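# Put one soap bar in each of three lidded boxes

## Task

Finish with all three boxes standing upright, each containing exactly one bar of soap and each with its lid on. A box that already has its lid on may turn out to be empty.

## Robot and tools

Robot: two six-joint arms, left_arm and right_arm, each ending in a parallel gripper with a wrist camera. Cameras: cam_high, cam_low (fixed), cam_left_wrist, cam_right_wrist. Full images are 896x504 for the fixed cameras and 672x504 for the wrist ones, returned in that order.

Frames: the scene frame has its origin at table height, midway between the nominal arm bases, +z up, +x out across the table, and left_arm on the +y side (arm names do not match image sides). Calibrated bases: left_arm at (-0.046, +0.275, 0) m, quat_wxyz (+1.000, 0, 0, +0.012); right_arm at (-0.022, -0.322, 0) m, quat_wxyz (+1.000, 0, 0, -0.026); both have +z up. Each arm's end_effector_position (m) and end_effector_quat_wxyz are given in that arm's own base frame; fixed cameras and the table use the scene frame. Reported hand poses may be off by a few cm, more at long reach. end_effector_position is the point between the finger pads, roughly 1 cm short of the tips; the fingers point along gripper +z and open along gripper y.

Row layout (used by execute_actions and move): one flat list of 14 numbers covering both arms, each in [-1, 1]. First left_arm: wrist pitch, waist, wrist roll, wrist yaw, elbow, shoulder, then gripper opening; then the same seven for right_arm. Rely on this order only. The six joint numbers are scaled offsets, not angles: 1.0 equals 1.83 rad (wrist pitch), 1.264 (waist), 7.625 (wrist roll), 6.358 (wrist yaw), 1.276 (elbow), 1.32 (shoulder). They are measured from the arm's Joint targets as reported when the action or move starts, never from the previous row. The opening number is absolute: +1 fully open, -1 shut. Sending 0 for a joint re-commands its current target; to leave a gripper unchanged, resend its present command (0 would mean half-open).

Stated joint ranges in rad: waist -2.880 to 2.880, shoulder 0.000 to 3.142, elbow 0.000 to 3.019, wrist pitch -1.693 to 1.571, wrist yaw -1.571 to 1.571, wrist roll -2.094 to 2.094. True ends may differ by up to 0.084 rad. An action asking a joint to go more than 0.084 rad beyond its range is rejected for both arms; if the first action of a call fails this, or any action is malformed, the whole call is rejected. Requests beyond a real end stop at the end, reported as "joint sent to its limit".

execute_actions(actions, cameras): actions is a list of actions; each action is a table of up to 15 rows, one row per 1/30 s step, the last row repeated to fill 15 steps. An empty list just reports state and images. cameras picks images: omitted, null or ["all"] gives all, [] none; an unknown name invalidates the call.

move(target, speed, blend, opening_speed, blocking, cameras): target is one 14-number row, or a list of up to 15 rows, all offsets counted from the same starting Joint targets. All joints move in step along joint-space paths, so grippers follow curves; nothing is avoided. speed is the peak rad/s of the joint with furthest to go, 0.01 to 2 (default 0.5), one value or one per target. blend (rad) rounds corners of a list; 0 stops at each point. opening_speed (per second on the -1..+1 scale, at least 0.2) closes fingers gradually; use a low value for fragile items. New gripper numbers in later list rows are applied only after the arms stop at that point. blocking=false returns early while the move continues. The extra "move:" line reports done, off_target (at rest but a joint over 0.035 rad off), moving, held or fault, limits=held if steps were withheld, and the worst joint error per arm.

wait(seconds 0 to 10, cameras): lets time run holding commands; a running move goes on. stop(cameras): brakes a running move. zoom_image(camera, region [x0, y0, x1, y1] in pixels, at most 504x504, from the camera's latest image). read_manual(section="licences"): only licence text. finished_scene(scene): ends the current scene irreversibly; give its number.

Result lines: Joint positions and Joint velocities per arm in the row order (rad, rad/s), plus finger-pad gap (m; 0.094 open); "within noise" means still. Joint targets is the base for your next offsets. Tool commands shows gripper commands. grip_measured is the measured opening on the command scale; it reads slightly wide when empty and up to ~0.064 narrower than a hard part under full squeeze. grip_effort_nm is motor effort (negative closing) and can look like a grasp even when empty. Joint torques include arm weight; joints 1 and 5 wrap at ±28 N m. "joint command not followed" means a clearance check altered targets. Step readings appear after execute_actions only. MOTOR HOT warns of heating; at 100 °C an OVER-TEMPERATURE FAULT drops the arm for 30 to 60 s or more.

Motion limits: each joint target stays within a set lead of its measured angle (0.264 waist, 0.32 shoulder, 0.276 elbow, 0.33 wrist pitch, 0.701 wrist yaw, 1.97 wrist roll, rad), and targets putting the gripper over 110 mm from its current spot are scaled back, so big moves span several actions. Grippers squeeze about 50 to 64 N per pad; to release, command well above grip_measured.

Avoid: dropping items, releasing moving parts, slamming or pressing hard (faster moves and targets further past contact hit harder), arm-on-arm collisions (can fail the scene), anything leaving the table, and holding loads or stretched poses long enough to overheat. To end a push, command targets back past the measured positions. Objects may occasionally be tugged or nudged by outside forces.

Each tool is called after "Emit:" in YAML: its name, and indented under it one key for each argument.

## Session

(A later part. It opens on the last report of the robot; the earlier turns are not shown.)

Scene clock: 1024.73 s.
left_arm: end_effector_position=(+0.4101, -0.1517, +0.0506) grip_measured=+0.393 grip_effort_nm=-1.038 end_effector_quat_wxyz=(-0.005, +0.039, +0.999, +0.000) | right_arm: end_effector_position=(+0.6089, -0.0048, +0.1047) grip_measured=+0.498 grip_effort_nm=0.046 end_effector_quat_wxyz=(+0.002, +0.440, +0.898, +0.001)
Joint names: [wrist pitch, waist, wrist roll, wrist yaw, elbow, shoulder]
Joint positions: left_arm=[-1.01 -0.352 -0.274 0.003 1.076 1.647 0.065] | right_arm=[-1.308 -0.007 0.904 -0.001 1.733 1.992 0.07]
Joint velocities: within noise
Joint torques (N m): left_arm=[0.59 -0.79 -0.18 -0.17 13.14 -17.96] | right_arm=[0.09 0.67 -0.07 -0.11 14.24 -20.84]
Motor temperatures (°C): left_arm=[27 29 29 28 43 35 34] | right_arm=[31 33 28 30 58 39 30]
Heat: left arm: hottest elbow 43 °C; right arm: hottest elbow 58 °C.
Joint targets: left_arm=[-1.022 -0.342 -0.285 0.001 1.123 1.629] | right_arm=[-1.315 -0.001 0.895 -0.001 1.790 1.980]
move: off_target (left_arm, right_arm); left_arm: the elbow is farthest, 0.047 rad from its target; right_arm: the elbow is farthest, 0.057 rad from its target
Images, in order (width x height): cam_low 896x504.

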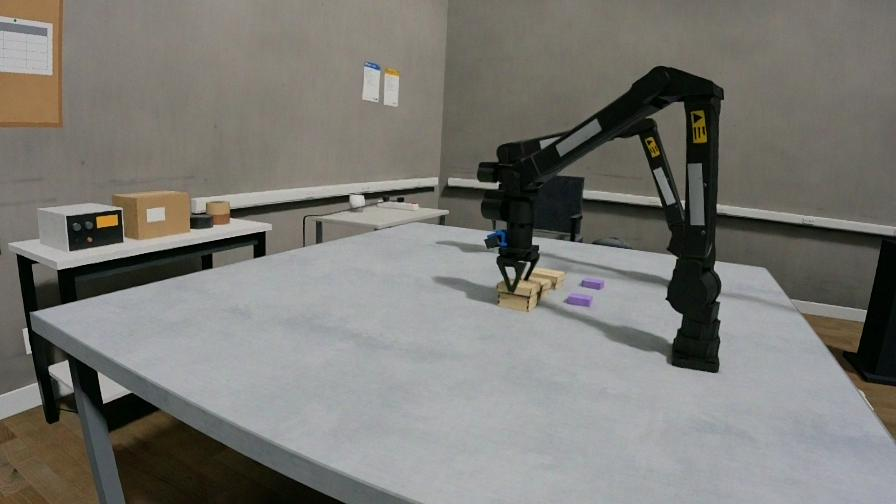

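Emit:
move:
  target: [0.0186,0,0,0,-0.0494,-0.0042,0.2,0,0,0,0,0,0,0.5]
  speed: 0.1
  cameras: ["cam_low","cam_left_wrist"]

Emit:
zoom_image:
  camera: "cam_low"
  region: [480, 270, 550, 320]

Emit:
zoom_image:
  camera: "cam_left_wrist"
  region: [220, 160, 480, 300]

Scene clock: 1042.10 s.
left_arm: end_effector_position=(+0.4127, -0.1526, +0.0523) grip_measured=+0.393 grip_effort_nm=-1.043 end_effector_quat_wxyz=(+0.001, +0.039, +0.999, -0.002) | right_arm: end_effector_position=(+0.6089, -0.0048, +0.1047) grip_measured=+0.498 grip_effort_nm=0.037 end_effector_quat_wxyz=(+0.002, +0.440, +0.898, +0.001)
Joint names: [wrist pitch, waist, wrist roll, wrist yaw, elbow, shoulder]
Joint positions: left_arm=[-1 -0.352 -0.274 0.003 1.076 1.643 0.065] | right_arm=[-1.308 -0.007 0.904 -0.001 1.733 1.992 0.07]
Joint velocities: within noise
Joint torques (N m): left_arm=[1.59 -0.79 -0.18 -0.16 7.41 -18.14] | right_arm=[0.1 0.73 -0.07 -0.11 14.24 -20.84]
Motor temperatures (°C): left_arm=[27 29 29 28 46 36 34] | right_arm=[31 33 28 30 58 39 30]
Heat: left arm: hottest elbow 46 °C; right arm: hottest elbow 58 °C.
Joint targets: left_arm=[-0.987 -0.342 -0.285 0.001 1.060 1.623] | right_arm=[-1.315 -0.001 0.895 -0.001 1.790 1.980]
move: off_target (right_arm); right_arm: the elbow is farthest, 0.057 rad from its target
Images, in order (width x height): cam_low 896x504, cam_left_wrist 672x504.

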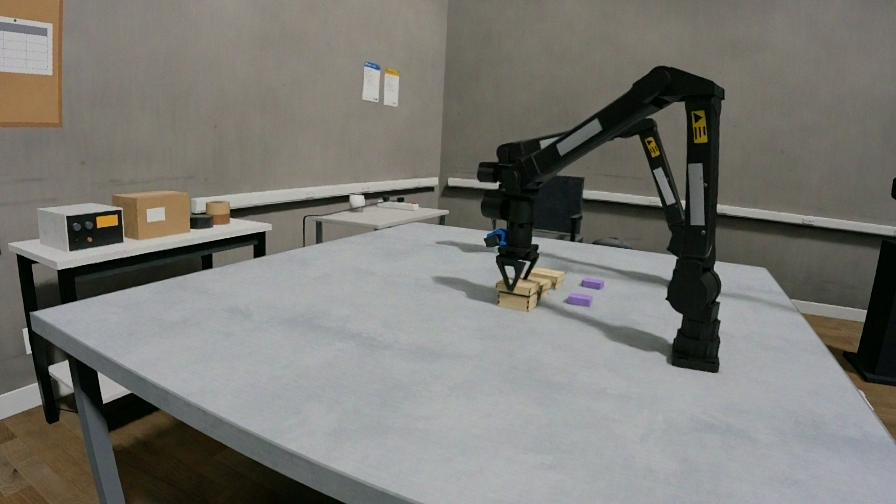

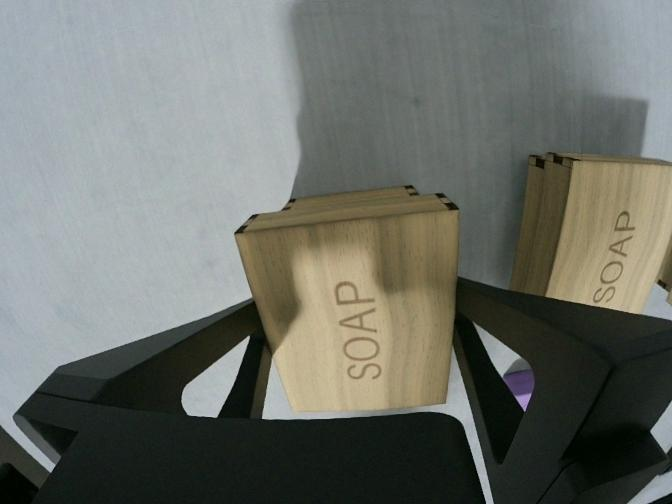

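Scaled by 7.200 from the camera's 896x504 image, which has a finer 1280x720 frame.

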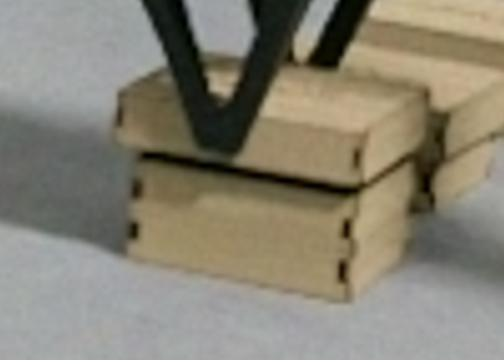

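Scaled by 1.938 from the camera's 672x504 image, which has a finer 960x720 frame.

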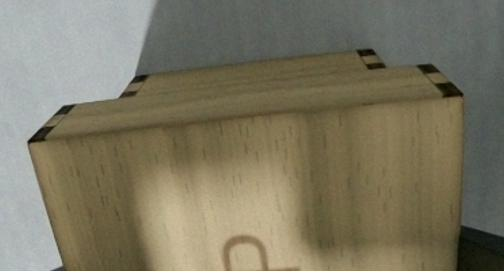

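Emit:
move:
  target: [0.0033,0,0,0,-0.0085,0.0333,0.2,0,0,0,0,0,0,0.5]
  speed: 0.1
  cameras: ["cam_low"]

Emit:
zoom_image:
  camera: "cam_low"
  region: [480, 270, 550, 320]

Scene clock: 1055.07 s.
left_arm: end_effector_position=(+0.4082, -0.1510, +0.0482) grip_measured=+0.393 grip_effort_nm=-1.043 end_effector_quat_wxyz=(-0.003, +0.039, +0.999, -0.001) | right_arm: end_effector_position=(+0.6089, -0.0048, +0.1047) grip_measured=+0.498 grip_effort_nm=0.037 end_effector_quat_wxyz=(+0.002, +0.440, +0.898, +0.001)
Joint names: [wrist pitch, waist, wrist roll, wrist yaw, elbow, shoulder]
Joint positions: left_arm=[-0.995 -0.352 -0.274 0.003 1.063 1.643 0.065] | right_arm=[-1.308 -0.007 0.904 -0.001 1.733 1.992 0.07]
Joint velocities: within noise
Joint torques (N m): left_arm=[1.63 -0.79 -0.18 -0.17 7.57 -14.1] | right_arm=[0.09 0.67 -0.07 -0.1 14.24 -20.84]
Motor temperatures (°C): left_arm=[27 29 29 28 46 36 34] | right_arm=[31 33 28 30 58 39 30]
Heat: left arm: hottest elbow 46 °C; right arm: hottest elbow 58 °C.
Joint targets: left_arm=[-0.981 -0.342 -0.285 0.001 1.049 1.667] | right_arm=[-1.315 -0.001 0.895 -0.001 1.790 1.980]
move: off_target (right_arm); right_arm: the elbow is farthest, 0.057 rad from its target
Images, in order (width x height): cam_low 896x504.

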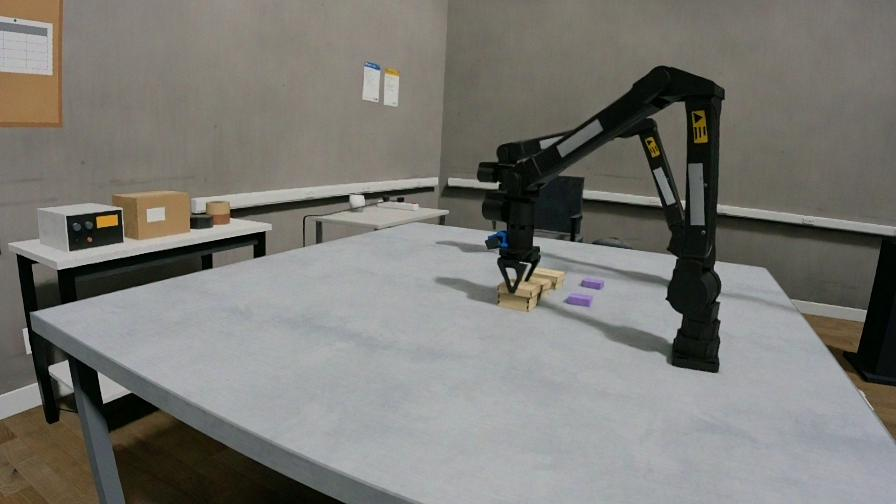

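Scaled by 7.200 from the camera's 896x504 image, which has a finer 1280x720 frame.

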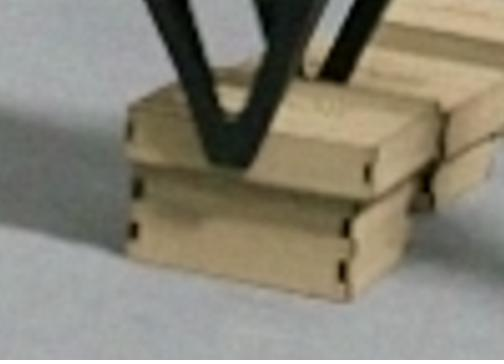

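Emit:
move:
  target: [0.006,0,0,0,0,0,0.2,0,0,0,0,0,0,0.5]
  speed: 0.1
  cameras: ["cam_low"]

Emit:
zoom_image:
  camera: "cam_low"
  region: [480, 270, 550, 320]

Scene clock: 1064.03 s.
left_arm: end_effector_position=(+0.4109, -0.1520, +0.0482) grip_measured=+0.393 grip_effort_nm=-1.043 end_effector_quat_wxyz=(+0.003, +0.039, +0.999, -0.003) | right_arm: end_effector_position=(+0.6089, -0.0048, +0.1047) grip_measured=+0.498 grip_effort_nm=0.037 end_effector_quat_wxyz=(+0.002, +0.440, +0.898, +0.001)
Joint names: [wrist pitch, waist, wrist roll, wrist yaw, elbow, shoulder]
Joint positions: left_arm=[-0.983 -0.352 -0.274 0.003 1.063 1.643 0.065] | right_arm=[-1.308 -0.007 0.904 -0.001 1.733 1.992 0.07]
Joint velocities: within noise
Joint torques (N m): left_arm=[1.58 -0.79 -0.18 -0.16 7.57 -14.04] | right_arm=[0.09 0.67 -0.07 -0.11 14.24 -20.89]
Motor temperatures (°C): left_arm=[27 29 29 28 45 36 34] | right_arm=[31 33 28 30 58 39 30]
Heat: left arm: hottest elbow 45 °C; right arm: hottest elbow 58 °C.
Joint targets: left_arm=[-0.970 -0.342 -0.285 0.001 1.049 1.667] | right_arm=[-1.315 -0.001 0.895 -0.001 1.790 1.980]
move: off_target (right_arm); right_arm: the elbow is farthest, 0.057 rad from its target
Images, in order (width x height): cam_low 896x504.

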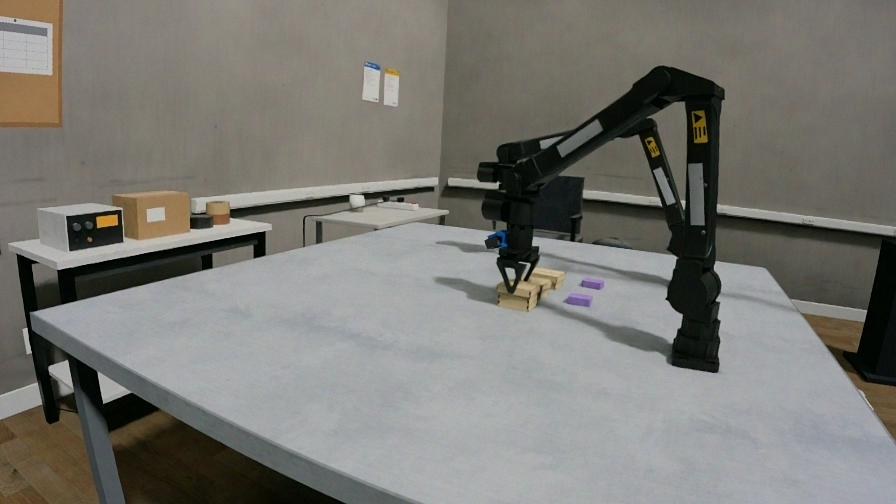

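Scaled by 7.200 from the camera's 896x504 image, which has a finer 1280x720 frame.

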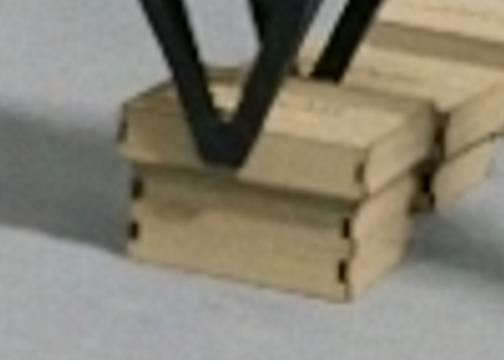

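Emit:
move:
  target: [0.0131,0,0,0,-0.0094,0.0152,0.2,0,0,0,0,0,0,0.5]
  speed: 0.05
  cameras: ["cam_low"]

Emit:
zoom_image:
  camera: "cam_low"
  region: [480, 270, 550, 320]

Scene clock: 1079.37 s.
left_arm: end_effector_position=(+0.4097, -0.1515, +0.0366) grip_measured=+0.393 grip_effort_nm=-1.033 end_effector_quat_wxyz=(+0.000, +0.039, +0.999, -0.002) | right_arm: end_effector_position=(+0.6089, -0.0048, +0.1047) grip_measured=+0.498 grip_effort_nm=0.046 end_effector_quat_wxyz=(+0.002, +0.440, +0.898, +0.001)
Joint names: [wrist pitch, waist, wrist roll, wrist yaw, elbow, shoulder]
Joint positions: left_arm=[-0.959 -0.352 -0.274 0.003 1.05 1.661 0.065] | right_arm=[-1.308 -0.007 0.904 -0.001 1.733 1.992 0.07]
Joint velocities: within noise
Joint torques (N m): left_arm=[1.62 -0.73 -0.18 -0.16 7.49 -13.98] | right_arm=[0.09 0.67 -0.07 -0.11 14.26 -20.89]
Motor temperatures (°C): left_arm=[27 29 29 28 43 36 34] | right_arm=[30 33 28 30 59 39 30]
Heat: left arm: hottest elbow 43 °C; right arm: hottest elbow 59 °C.
Joint targets: left_arm=[-0.947 -0.342 -0.285 0.001 1.038 1.687] | right_arm=[-1.315 -0.001 0.895 -0.001 1.790 1.980]
move: off_target (right_arm); right_arm: the elbow is farthest, 0.057 rad from its target
Images, in order (width x height): cam_low 896x504.

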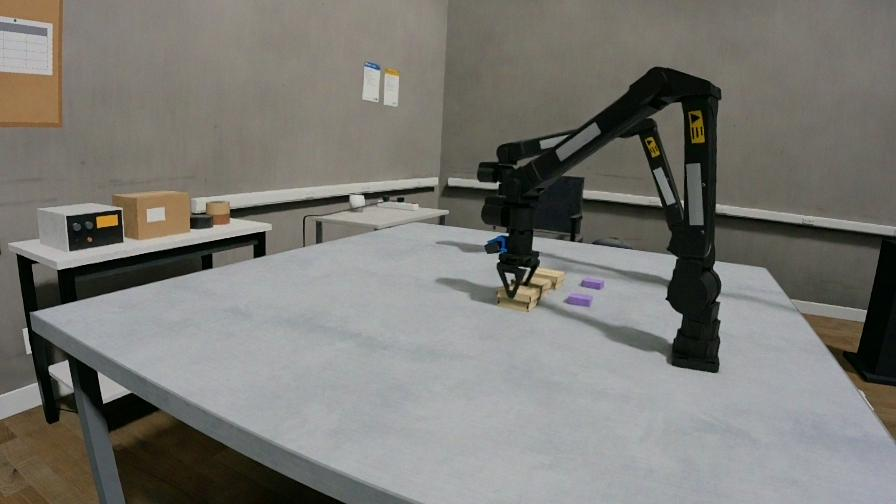

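Scaled by 7.200 from the camera's 896x504 image, which has a finer 1280x720 frame.

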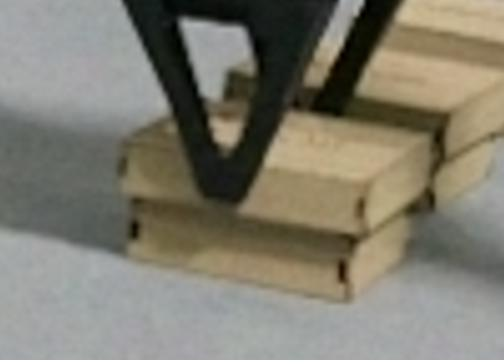

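Emit:
move:
  target: [0.0042,0,0,0,-0.003,0.005,0.2,0,0,0,0,0,0,0.5]
  speed: 0.05
  cameras: []

Emit:
move:
  target: [0,0,0,0,0,0,0.9,0,0,0,0,0,0,0.5]
  opening_speed: 0.6
  cameras: ["cam_low","cam_left_wrist"]

Emit:
zoom_image:
  camera: "cam_low"
  region: [480, 270, 550, 320]

Scene clock: 1091.83 s.
left_arm: end_effector_position=(+0.4094, -0.1514, +0.0332) grip_measured=+0.393 grip_effort_nm=-1.038 end_effector_quat_wxyz=(+0.000, +0.039, +0.999, -0.002) | right_arm: end_effector_position=(+0.6089, -0.0048, +0.1047) grip_measured=+0.498 grip_effort_nm=0.037 end_effector_quat_wxyz=(+0.002, +0.440, +0.898, +0.001)
Joint names: [wrist pitch, waist, wrist roll, wrist yaw, elbow, shoulder]
Joint positions: left_arm=[-0.951 -0.352 -0.274 0.003 1.046 1.666 0.065] | right_arm=[-1.308 -0.007 0.904 -0.001 1.733 1.992 0.07]
Joint velocities: within noise
Joint torques (N m): left_arm=[1.52 -0.79 -0.18 -0.16 7.38 -13.92] | right_arm=[0.09 0.73 -0.07 -0.11 14.24 -20.84]
Motor temperatures (°C): left_arm=[27 29 29 28 44 36 34] | right_arm=[30 33 28 30 59 39 30]
Heat: left arm: hottest elbow 44 °C; right arm: hottest elbow 59 °C.
Joint targets: left_arm=[-0.939 -0.342 -0.285 0.001 1.034 1.694] | right_arm=[-1.315 -0.001 0.895 -0.001 1.790 1.980]
move: off_target (right_arm); right_arm: the elbow is farthest, 0.057 rad from its target
No camera images: "cameras" was empty.

Scene clock: 1093.37 s.
left_arm: end_effector_position=(+0.4093, -0.1514, +0.0331) grip_measured=+0.897 grip_effort_nm=0.115 end_effector_quat_wxyz=(+0.000, +0.039, +0.999, -0.002) | right_arm: end_effector_position=(+0.6089, -0.0048, +0.1047) grip_measured=+0.498 grip_effort_nm=0.037 end_effector_quat_wxyz=(+0.002, +0.440, +0.898, +0.001)
Joint names: [wrist pitch, waist, wrist roll, wrist yaw, elbow, shoulder]
Joint positions: left_arm=[-0.95 -0.352 -0.274 0.003 1.046 1.666 0.089] | right_arm=[-1.308 -0.007 0.904 -0.001 1.733 1.992 0.07]
Joint velocities: within noise
Joint torques (N m): left_arm=[1.57 -0.67 -0.18 -0.16 7.42 -13.92] | right_arm=[0.09 0.67 -0.07 -0.11 14.26 -20.84]
Motor temperatures (°C): left_arm=[27 29 29 28 43 36 34] | right_arm=[30 33 28 30 59 39 30]
Heat: left arm: hottest elbow 43 °C; right arm: hottest elbow 59 °C.
Joint targets: left_arm=[-0.939 -0.342 -0.285 0.001 1.034 1.694] | right_arm=[-1.315 -0.001 0.895 -0.001 1.790 1.980]
move: off_target (right_arm); right_arm: the elbow is farthest, 0.057 rad from its target
Images, in order (width x height): cam_low 896x504, cam_left_wrist 672x504.

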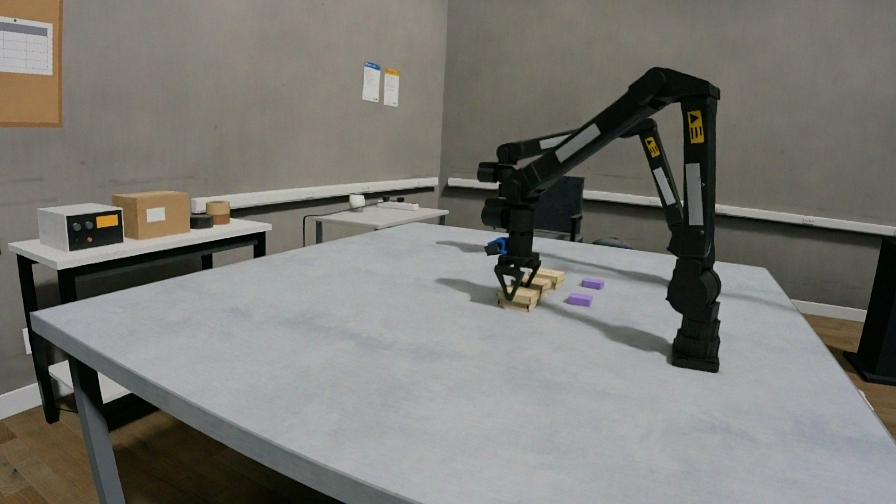

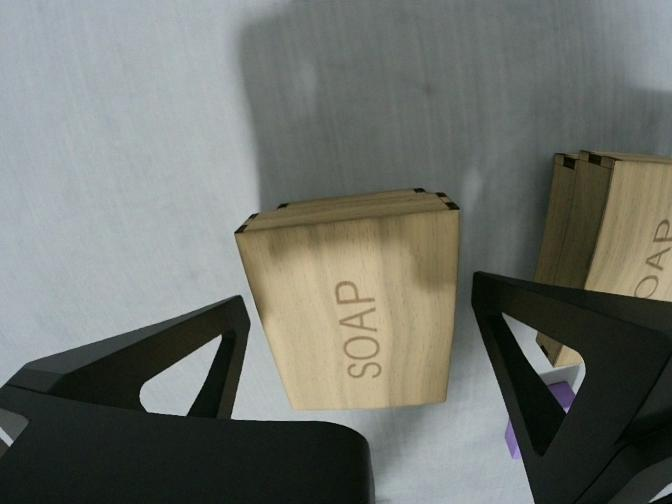

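Scaled by 7.200 from the camera's 896x504 image, which has a finer 1280x720 frame.

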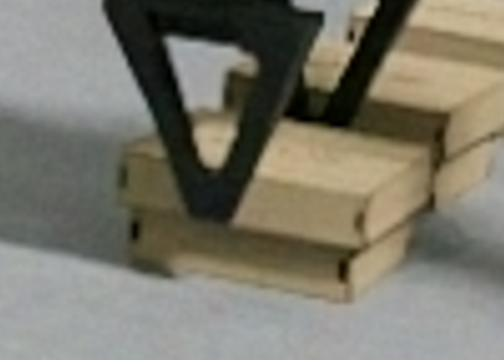

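Emit:
move:
  target:
    - [-0.019,0,0,0,0.0627,-0.0227,0.9,0,0,0,0,0,0,0.5]
    - [-0.112,0,0,0,0.1223,-0.1064,0.9,0,0,0,0,0,0,0.5]
    - [-0.1306,-0.1812,-0.026,0,0.2484,0.019,1,0,0,0,0,0,0,0.5]
  speed: [0.15,0.3,0.5]
  blend: [0.02,0,0]
  cameras: ["cam_high","cam_left_wrist"]

Scene clock: 1121.47 s.
left_arm: end_effector_position=(+0.4099, -0.2681, +0.1020) grip_measured=+0.997 grip_effort_nm=0.110 end_effector_quat_wxyz=(+0.000, +0.054, +0.999, -0.002) | right_arm: end_effector_position=(+0.6089, -0.0048, +0.1047) grip_measured=+0.498 grip_effort_nm=0.037 end_effector_quat_wxyz=(+0.002, +0.440, +0.898, +0.001)
Joint names: [wrist pitch, waist, wrist roll, wrist yaw, elbow, shoulder]
Joint positions: left_arm=[-1.166 -0.577 -0.47 0.002 1.297 1.699 0.094] | right_arm=[-1.308 -0.007 0.904 -0.001 1.733 1.992 0.07]
Joint velocities: within noise
Joint torques (N m): left_arm=[0.61 -1.08 -0.21 -0.14 14.54 -16.5] | right_arm=[0.09 0.67 -0.07 -0.11 14.24 -20.84]
Motor temperatures (°C): left_arm=[27 29 29 28 43 35 32] | right_arm=[30 33 28 30 59 39 30]
Heat: left arm: hottest elbow 43 °C; right arm: hottest elbow 59 °C.
Joint targets: left_arm=[-1.178 -0.571 -0.483 0.001 1.351 1.719] | right_arm=[-1.315 -0.001 0.895 -0.001 1.790 1.980]
move: off_target (left_arm, right_arm); target 3's new numbers were sent with left_arm's elbow 0.054 rad from that target; left_arm: the elbow is farthest, 0.054 rad from its target; right_arm: the elbow is farthest, 0.057 rad from its target
Images, in order (width x height): cam_high 896x504, cam_left_wrist 672x504.

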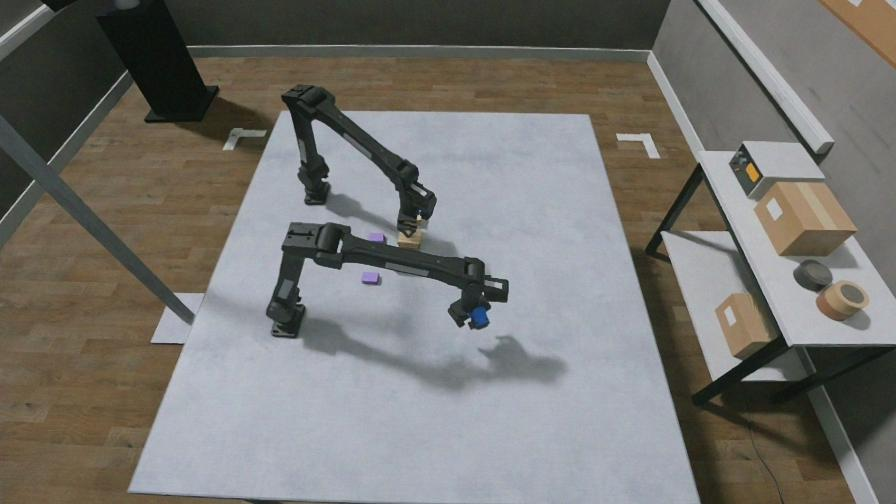

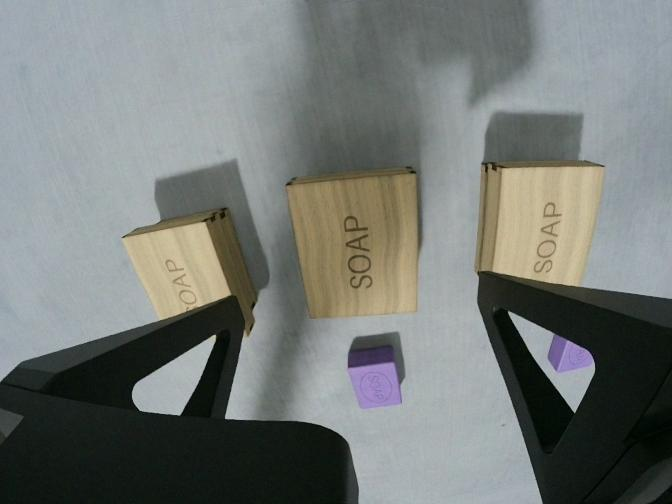

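Emit:
move:
  target: [0.1028,0,0,0,-0.116,0.0623,1,0,0,0,0,0,0,0.5]
  speed: 0.2
  cameras: ["cam_left_wrist"]

Scene clock: 1150.07 s.
left_arm: end_effector_position=(+0.4099, -0.2681, +0.0376) grip_measured=+0.998 grip_effort_nm=0.120 end_effector_quat_wxyz=(+0.002, +0.054, +0.999, -0.002) | right_arm: end_effector_position=(+0.6089, -0.0048, +0.1047) grip_measured=+0.498 grip_effort_nm=0.027 end_effector_quat_wxyz=(+0.002, +0.440, +0.898, +0.001)
Joint names: [wrist pitch, waist, wrist roll, wrist yaw, elbow, shoulder]
Joint positions: left_arm=[-1.002 -0.577 -0.47 0.002 1.213 1.776 0.094] | right_arm=[-1.308 -0.007 0.904 -0.001 1.733 1.992 0.07]
Joint velocities: within noise
Joint torques (N m): left_arm=[1.61 -1.08 -0.21 -0.15 7.91 -16.5] | right_arm=[0.09 0.67 -0.07 -0.11 14.26 -20.84]
Motor temperatures (°C): left_arm=[27 29 29 28 50 36 32] | right_arm=[30 33 28 30 59 39 30]
Heat: left arm: hottest elbow 50 °C; right arm: hottest elbow 59 °C.
Joint targets: left_arm=[-0.990 -0.571 -0.483 0.001 1.203 1.801] | right_arm=[-1.315 -0.001 0.895 -0.001 1.790 1.980]
move: off_target (right_arm); right_arm: the elbow is farthest, 0.057 rad from its target
Images, in order (width x height): cam_left_wrist 672x504.

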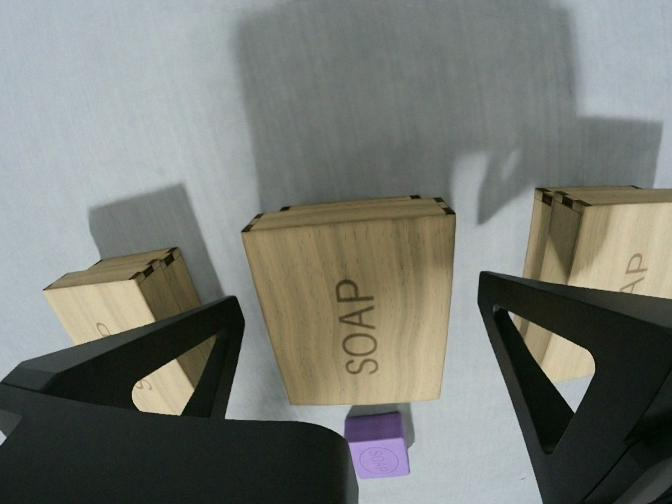

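Emit:
move:
  target:
    - [0.006,0,0,0,0,0.0083,1,0,0,0,0,0,0,0.5]
    - [0.006,0,0,0,0,0.0083,0.2,0,0,0,0,0,0,0.5]
  speed: 0.2
  opening_speed: 0.4
  cameras: ["cam_left_wrist"]

Scene clock: 1170.83 s.
left_arm: end_effector_position=(+0.4118, -0.2693, +0.0348) grip_measured=+0.393 grip_effort_nm=-1.033 end_effector_quat_wxyz=(+0.004, +0.053, +0.999, -0.004) | right_arm: end_effector_position=(+0.6089, -0.0048, +0.1047) grip_measured=+0.498 grip_effort_nm=0.037 end_effector_quat_wxyz=(+0.002, +0.440, +0.898, +0.001)
Joint names: [wrist pitch, waist, wrist roll, wrist yaw, elbow, shoulder]
Joint positions: left_arm=[-0.991 -0.577 -0.47 0.002 1.213 1.782 0.065] | right_arm=[-1.308 -0.007 0.904 -0.001 1.733 1.992 0.07]
Joint velocities: within noise
Joint torques (N m): left_arm=[1.61 -1.08 -0.21 -0.15 7.88 -16.21] | right_arm=[0.08 0.67 -0.07 -0.11 14.24 -20.84]
Motor temperatures (°C): left_arm=[27 29 29 28 47 37 32] | right_arm=[30 33 28 30 60 39 30]
Heat: left arm: hottest elbow 47 °C; right arm: hottest elbow 60 °C.
Joint targets: left_arm=[-0.979 -0.571 -0.483 0.001 1.203 1.812] | right_arm=[-1.315 -0.001 0.895 -0.001 1.790 1.980]
move: off_target (right_arm); right_arm: the elbow is farthest, 0.057 rad from its target
Images, in order (width x height): cam_left_wrist 672x504.

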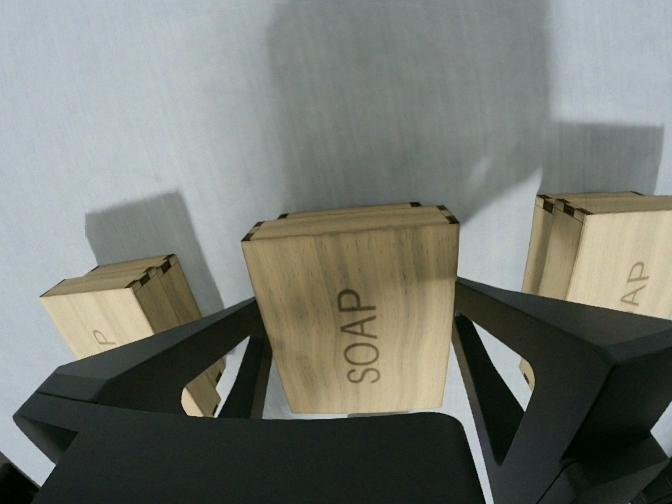

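Emit:
move:
  target:
    - [-0.016,0,0,0,0.0627,-0.019,0.2,0,0,0,0,0,0,0.5]
    - [-0.1096,0,0,0,0.1211,-0.0947,0.2,0,0,0,0,0,0,0.5]
  speed: [0.12,0.2]
  blend: [0.02,0]
  cameras: ["cam_left_wrist","cam_low","cam_high"]

Emit:
zoom_image:
  camera: "cam_low"
  region: [480, 250, 590, 330]

Emit:
zoom_image:
  camera: "cam_high"
  region: [350, 190, 480, 290]

Scene clock: 1183.70 s.
left_arm: end_effector_position=(+0.4123, -0.2697, +0.1037) grip_measured=+0.393 grip_effort_nm=-1.043 end_effector_quat_wxyz=(+0.002, +0.053, +0.999, -0.003) | right_arm: end_effector_position=(+0.6089, -0.0048, +0.1047) grip_measured=+0.498 grip_effort_nm=0.032 end_effector_quat_wxyz=(+0.002, +0.440, +0.898, +0.001)
Joint names: [wrist pitch, waist, wrist roll, wrist yaw, elbow, shoulder]
Joint positions: left_arm=[-1.168 -0.577 -0.47 0.002 1.305 1.702 0.065] | right_arm=[-1.308 -0.007 0.904 -0.001 1.733 1.992 0.07]
Joint velocities: within noise
Joint torques (N m): left_arm=[0.61 -1.03 -0.21 -0.15 14.41 -19.72] | right_arm=[0.1 0.67 -0.07 -0.11 14.26 -20.89]
Motor temperatures (°C): left_arm=[27 29 29 28 47 37 32] | right_arm=[30 33 28 30 60 40 30]
Heat: left arm: hottest elbow 47 °C; right arm: hottest elbow 60 °C.
Joint targets: left_arm=[-1.179 -0.571 -0.483 0.001 1.357 1.687] | right_arm=[-1.315 -0.001 0.895 -0.001 1.790 1.980]
move: off_target (left_arm, right_arm); left_arm: the elbow is farthest, 0.052 rad from its target; right_arm: the elbow is farthest, 0.057 rad from its target
Images, in order (width x height): cam_high 896x504, cam_low 896x504, cam_left_wrist 672x504.

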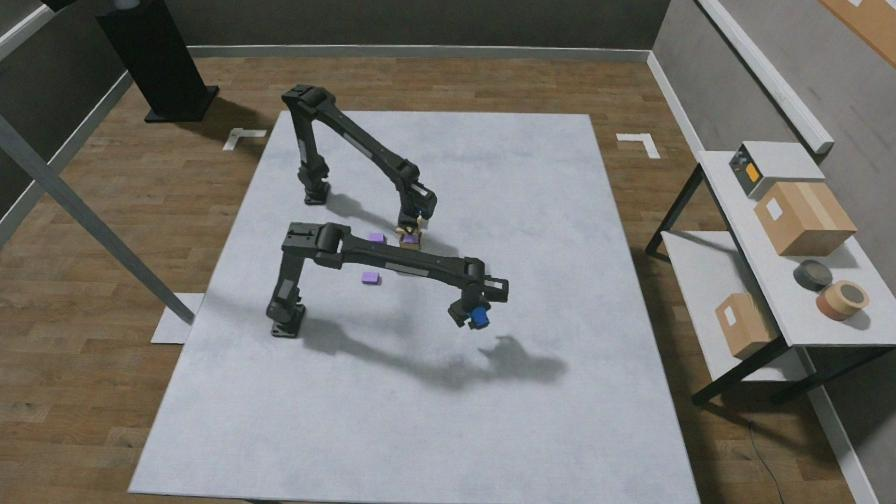

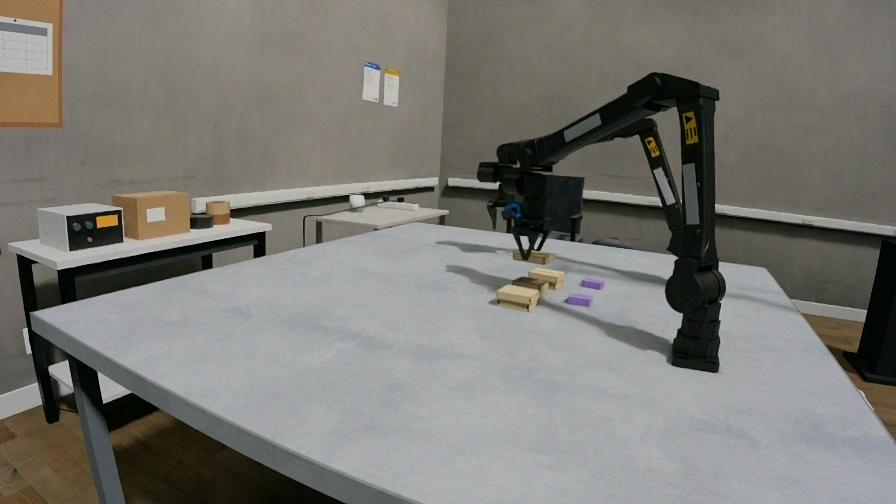

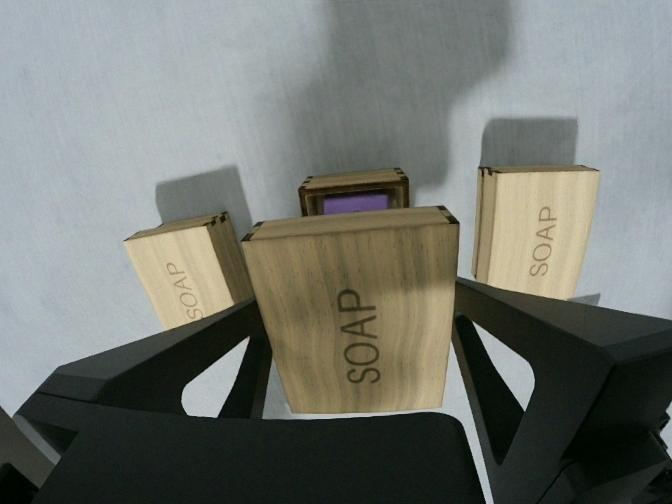

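Scaled by 4.582 from the camera's 896x504 image, which has a finer 1280x720 frame.

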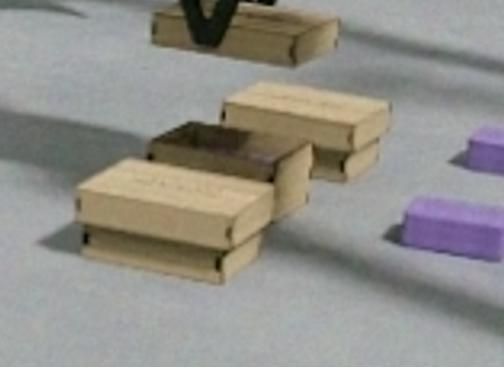

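Scaled by 3.877 from the camera's 896x504 image, which has a finer 1280x720 frame.

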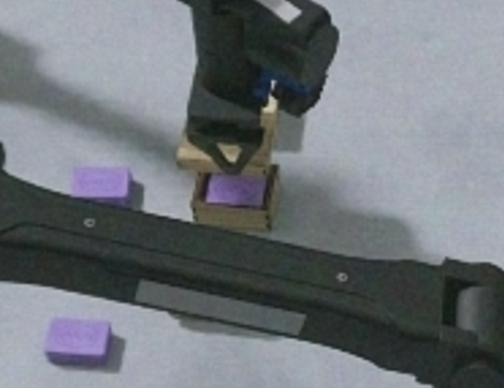

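Emit:
move:
  target: [0.0798,0,0,0,-0.098,0.0697,0.2,0,0,0,0,0,0,0.5]
  speed: 0.2
  cameras: ["cam_low","cam_left_wrist"]

Emit:
zoom_image:
  camera: "cam_low"
  region: [490, 260, 560, 310]

Emit:
zoom_image:
  camera: "cam_left_wrist"
  region: [220, 160, 480, 300]

Scene clock: 1198.60 s.
left_arm: end_effector_position=(+0.4119, -0.2694, +0.0535) grip_measured=+0.393 grip_effort_nm=-1.038 end_effector_quat_wxyz=(+0.001, +0.053, +0.999, -0.002) | right_arm: end_effector_position=(+0.6089, -0.0048, +0.1047) grip_measured=+0.498 grip_effort_nm=0.037 end_effector_quat_wxyz=(+0.002, +0.440, +0.898, +0.001)
Joint names: [wrist pitch, waist, wrist roll, wrist yaw, elbow, shoulder]
Joint positions: left_arm=[-1.046 -0.577 -0.47 0.002 1.24 1.761 0.065] | right_arm=[-1.308 -0.007 0.904 -0.001 1.733 1.992 0.07]
Joint velocities: within noise
Joint torques (N m): left_arm=[1.62 -1.08 -0.21 -0.15 8.38 -17.2] | right_arm=[0.09 0.67 -0.07 -0.11 14.26 -20.84]
Motor temperatures (°C): left_arm=[27 29 29 28 48 38 33] | right_arm=[30 33 28 30 60 40 30]
Heat: left arm: hottest elbow 48 °C; right arm: hottest elbow 60 °C.
Joint targets: left_arm=[-1.033 -0.571 -0.483 0.001 1.232 1.779] | right_arm=[-1.315 -0.001 0.895 -0.001 1.790 1.980]
move: off_target (right_arm); right_arm: the elbow is farthest, 0.057 rad from its target
Images, in order (width x height): cam_low 896x504, cam_left_wrist 672x504.

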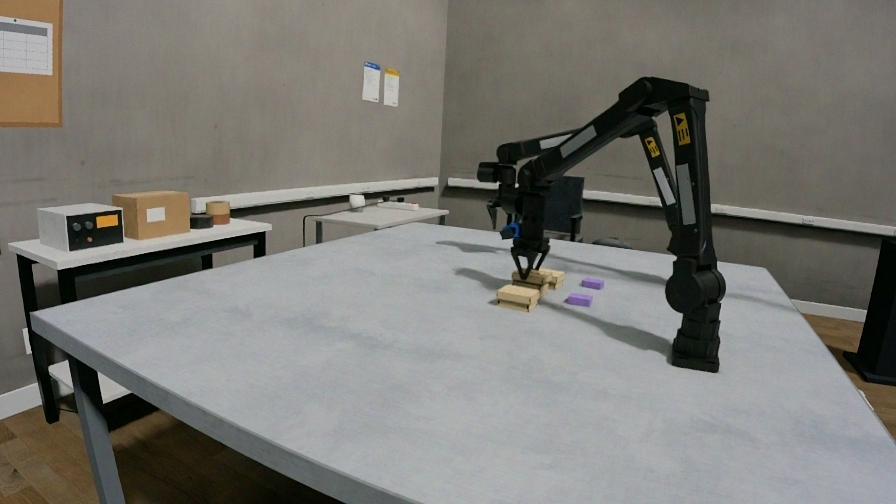

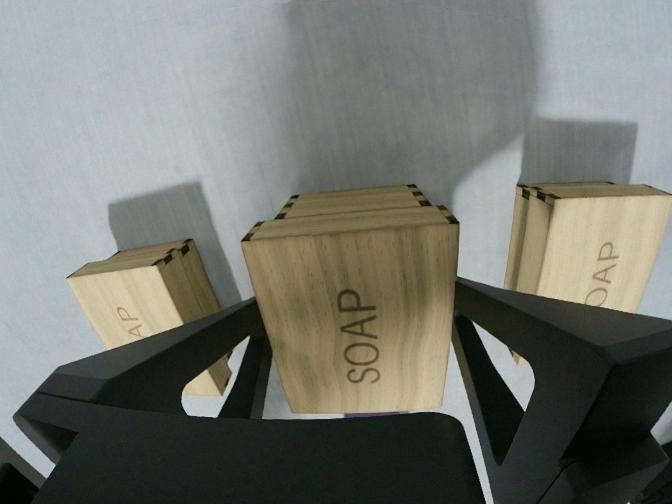

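Scaled by 7.200 from the camera's 896x504 image, which has a finer 1280x720 frame.

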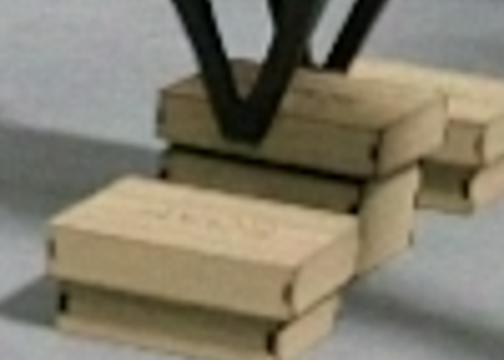

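Scaled by 1.938 from the camera's 672x504 image, which has a finer 960x720 frame.

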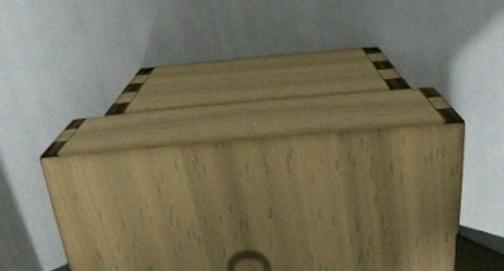

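Emit:
move:
  target: [0.0126,0,0,0,-0.008,0.0057,0.2,0,0,0,0,0,0,0.5]
  speed: 0.05
  cameras: ["cam_low"]

Emit:
zoom_image:
  camera: "cam_low"
  region: [490, 260, 560, 310]

Scene clock: 1214.63 s.
left_arm: end_effector_position=(+0.4144, -0.2711, +0.0515) grip_measured=+0.393 grip_effort_nm=-1.038 end_effector_quat_wxyz=(+0.008, +0.053, +0.999, -0.006) | right_arm: end_effector_position=(+0.6089, -0.0048, +0.1047) grip_measured=+0.498 grip_effort_nm=0.042 end_effector_quat_wxyz=(+0.002, +0.440, +0.898, +0.001)
Joint names: [wrist pitch, waist, wrist roll, wrist yaw, elbow, shoulder]
Joint positions: left_arm=[-1.023 -0.577 -0.47 0.002 1.234 1.761 0.065] | right_arm=[-1.308 -0.007 0.904 -0.001 1.733 1.992 0.07]
Joint velocities: within noise
Joint torques (N m): left_arm=[1.39 -1.08 -0.21 -0.15 8.02 -16.5] | right_arm=[0.09 0.67 -0.07 -0.11 14.26 -20.89]
Motor temperatures (°C): left_arm=[27 29 29 28 48 37 33] | right_arm=[30 33 28 30 60 40 30]
Heat: left arm: hottest elbow 48 °C; right arm: hottest elbow 60 °C.
Joint targets: left_arm=[-1.010 -0.571 -0.483 0.001 1.222 1.787] | right_arm=[-1.315 -0.001 0.895 -0.001 1.790 1.980]
move: off_target (right_arm); right_arm: the elbow is farthest, 0.057 rad from its target
Images, in order (width x height): cam_low 896x504.

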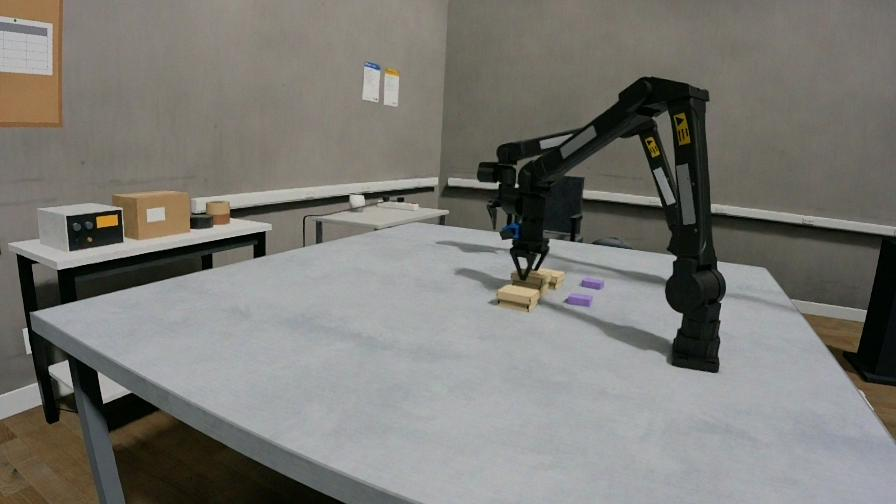

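Scaled by 7.200 from the camera's 896x504 image, which has a finer 1280x720 frame.

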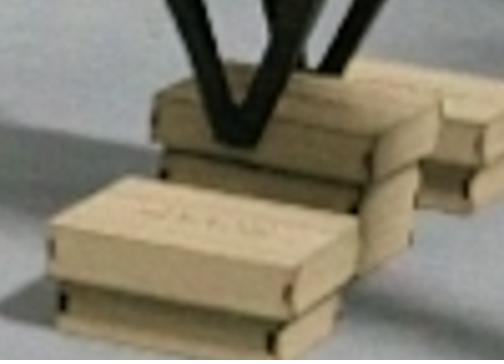

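Emit:
move:
  target: [0.0167,0,0,0,-0.0133,0.0144,0.2,0,0,0,0,0,0,0.5]
  speed: 0.05
  cameras: ["cam_low"]

Emit:
zoom_image:
  camera: "cam_low"
  region: [490, 260, 560, 310]

Scene clock: 1225.53 s.
left_arm: end_effector_position=(+0.4154, -0.2716, +0.0494) grip_measured=+0.393 grip_effort_nm=-1.038 end_effector_quat_wxyz=(+0.012, +0.053, +0.998, -0.008) | right_arm: end_effector_position=(+0.6089, -0.0048, +0.1047) grip_measured=+0.498 grip_effort_nm=0.046 end_effector_quat_wxyz=(+0.002, +0.440, +0.898, +0.001)
Joint names: [wrist pitch, waist, wrist roll, wrist yaw, elbow, shoulder]
Joint positions: left_arm=[-1.008 -0.577 -0.47 0.002 1.228 1.761 0.065] | right_arm=[-1.308 -0.007 0.904 -0.001 1.733 1.992 0.07]
Joint velocities: within noise
Joint torques (N m): left_arm=[2.32 -0.91 -0.2 -0.11 7.13 -14.8] | right_arm=[0.09 0.67 -0.07 -0.1 14.26 -20.84]
Motor temperatures (°C): left_arm=[27 29 29 28 47 36 33] | right_arm=[30 33 28 30 60 40 30]
Heat: left arm: hottest elbow 47 °C; right arm: hottest elbow 60 °C.
Joint targets: left_arm=[-0.980 -0.571 -0.483 0.001 1.205 1.805] | right_arm=[-1.315 -0.001 0.895 -0.001 1.790 1.980]
move: off_target (left_arm, right_arm); left_arm: the shoulder is farthest, 0.045 rad from its target; right_arm: the elbow is farthest, 0.057 rad from its target
Images, in order (width x height): cam_low 896x504.

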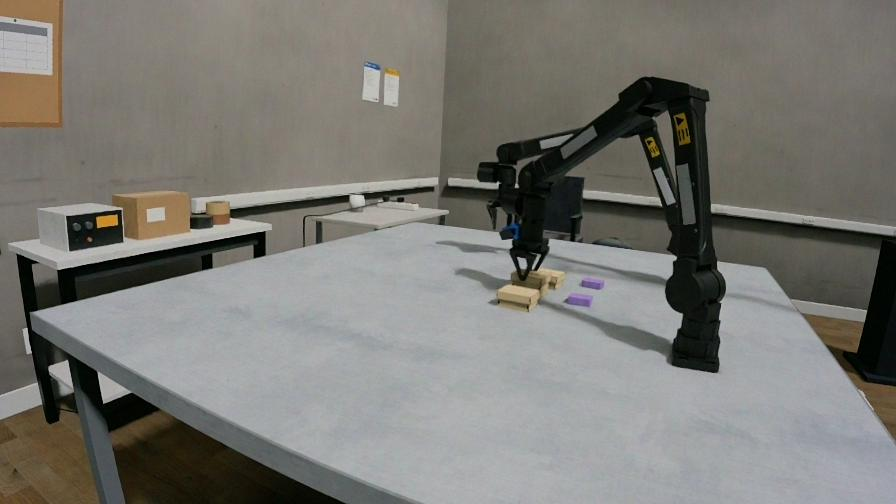

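Scaled by 7.200 from the camera's 896x504 image, which has a finer 1280x720 frame.

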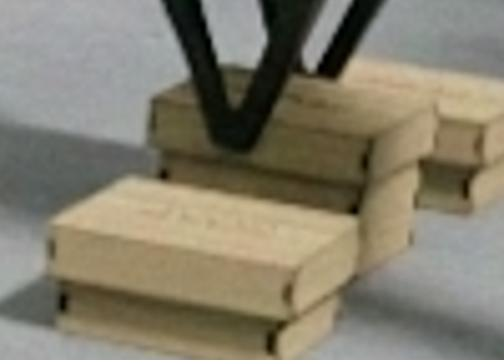

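Emit:
move:
  target: [-0.036,0,0,0,0.0627,-0.0197,0.2,0,0,0,0,0,0,0.5]
  speed: 0.1
  cameras: ["cam_low","cam_left_wrist"]

Emit:
zoom_image:
  camera: "cam_low"
  region: [490, 260, 560, 310]

Emit:
zoom_image:
  camera: "cam_left_wrist"
  region: [220, 160, 480, 300]

Scene clock: 1247.07 s.
left_arm: end_effector_position=(+0.4112, -0.2688, +0.0503) grip_measured=+0.393 grip_effort_nm=-1.038 end_effector_quat_wxyz=(+0.002, +0.053, +0.999, -0.002) | right_arm: end_effector_position=(+0.6089, -0.0048, +0.1047) grip_measured=+0.498 grip_effort_nm=0.042 end_effector_quat_wxyz=(+0.002, +0.440, +0.898, +0.001)
Joint names: [wrist pitch, waist, wrist roll, wrist yaw, elbow, shoulder]
Joint positions: left_arm=[-1.034 -0.577 -0.471 0.002 1.231 1.761 0.065] | right_arm=[-1.308 -0.007 0.904 -0.001 1.733 1.992 0.07]
Joint velocities: within noise
Joint torques (N m): left_arm=[0.69 -1.08 -0.2 -0.11 14.02 -17.08] | right_arm=[0.09 0.67 -0.07 -0.11 14.24 -20.84]
Motor temperatures (°C): left_arm=[27 29 29 28 46 36 33] | right_arm=[30 33 28 30 61 40 30]
Heat: left arm: hottest elbow 46 °C; right arm: hottest elbow 61 °C.
Joint targets: left_arm=[-1.045 -0.571 -0.483 0.001 1.285 1.779] | right_arm=[-1.315 -0.001 0.895 -0.001 1.790 1.980]
move: off_target (left_arm, right_arm); left_arm: the elbow is farthest, 0.054 rad from its target; right_arm: the elbow is farthest, 0.057 rad from its target
Images, in order (width x height): cam_low 896x504, cam_left_wrist 672x504.

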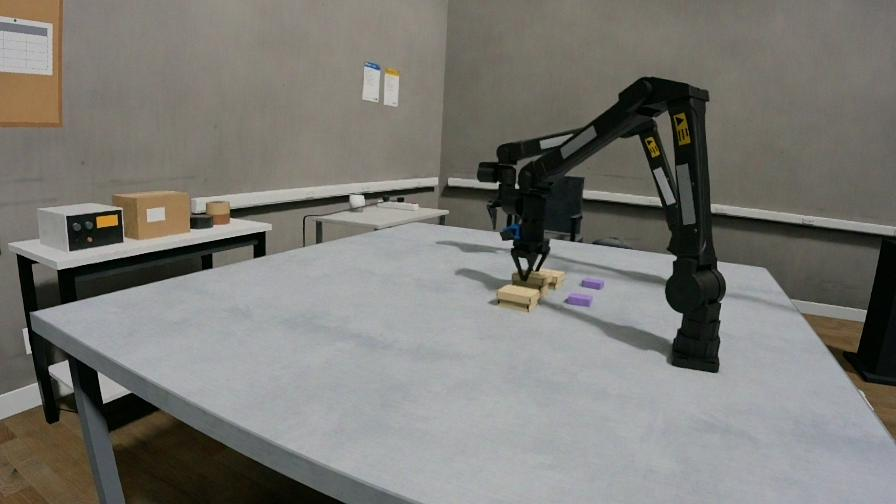

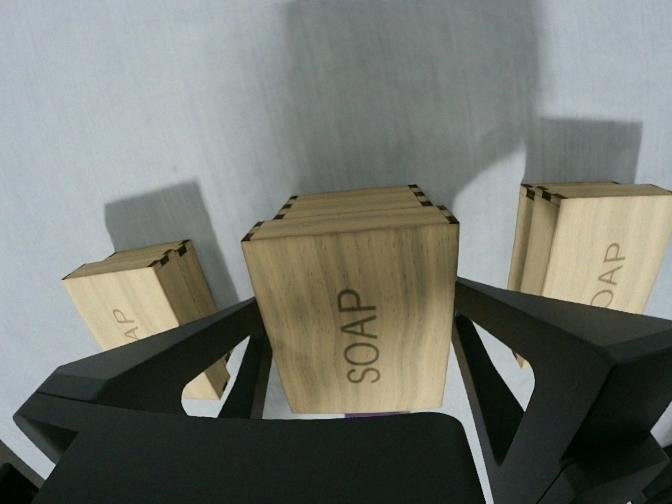

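Scaled by 7.200 from the camera's 896x504 image, which has a finer 1280x720 frame.

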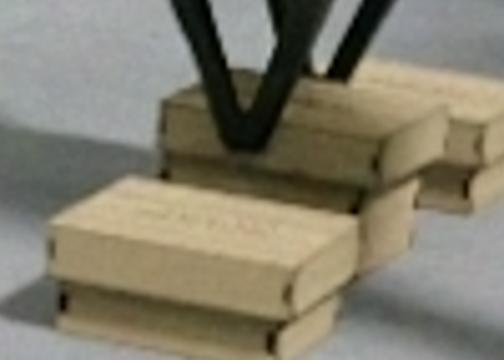

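Scaled by 1.938 from the camera's 672x504 image, which has a finer 960x720 frame.

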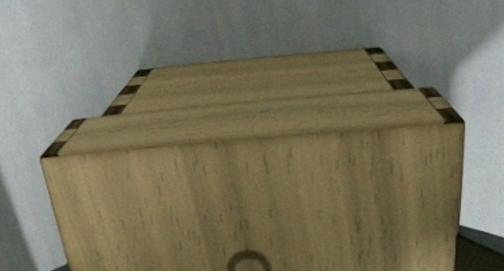

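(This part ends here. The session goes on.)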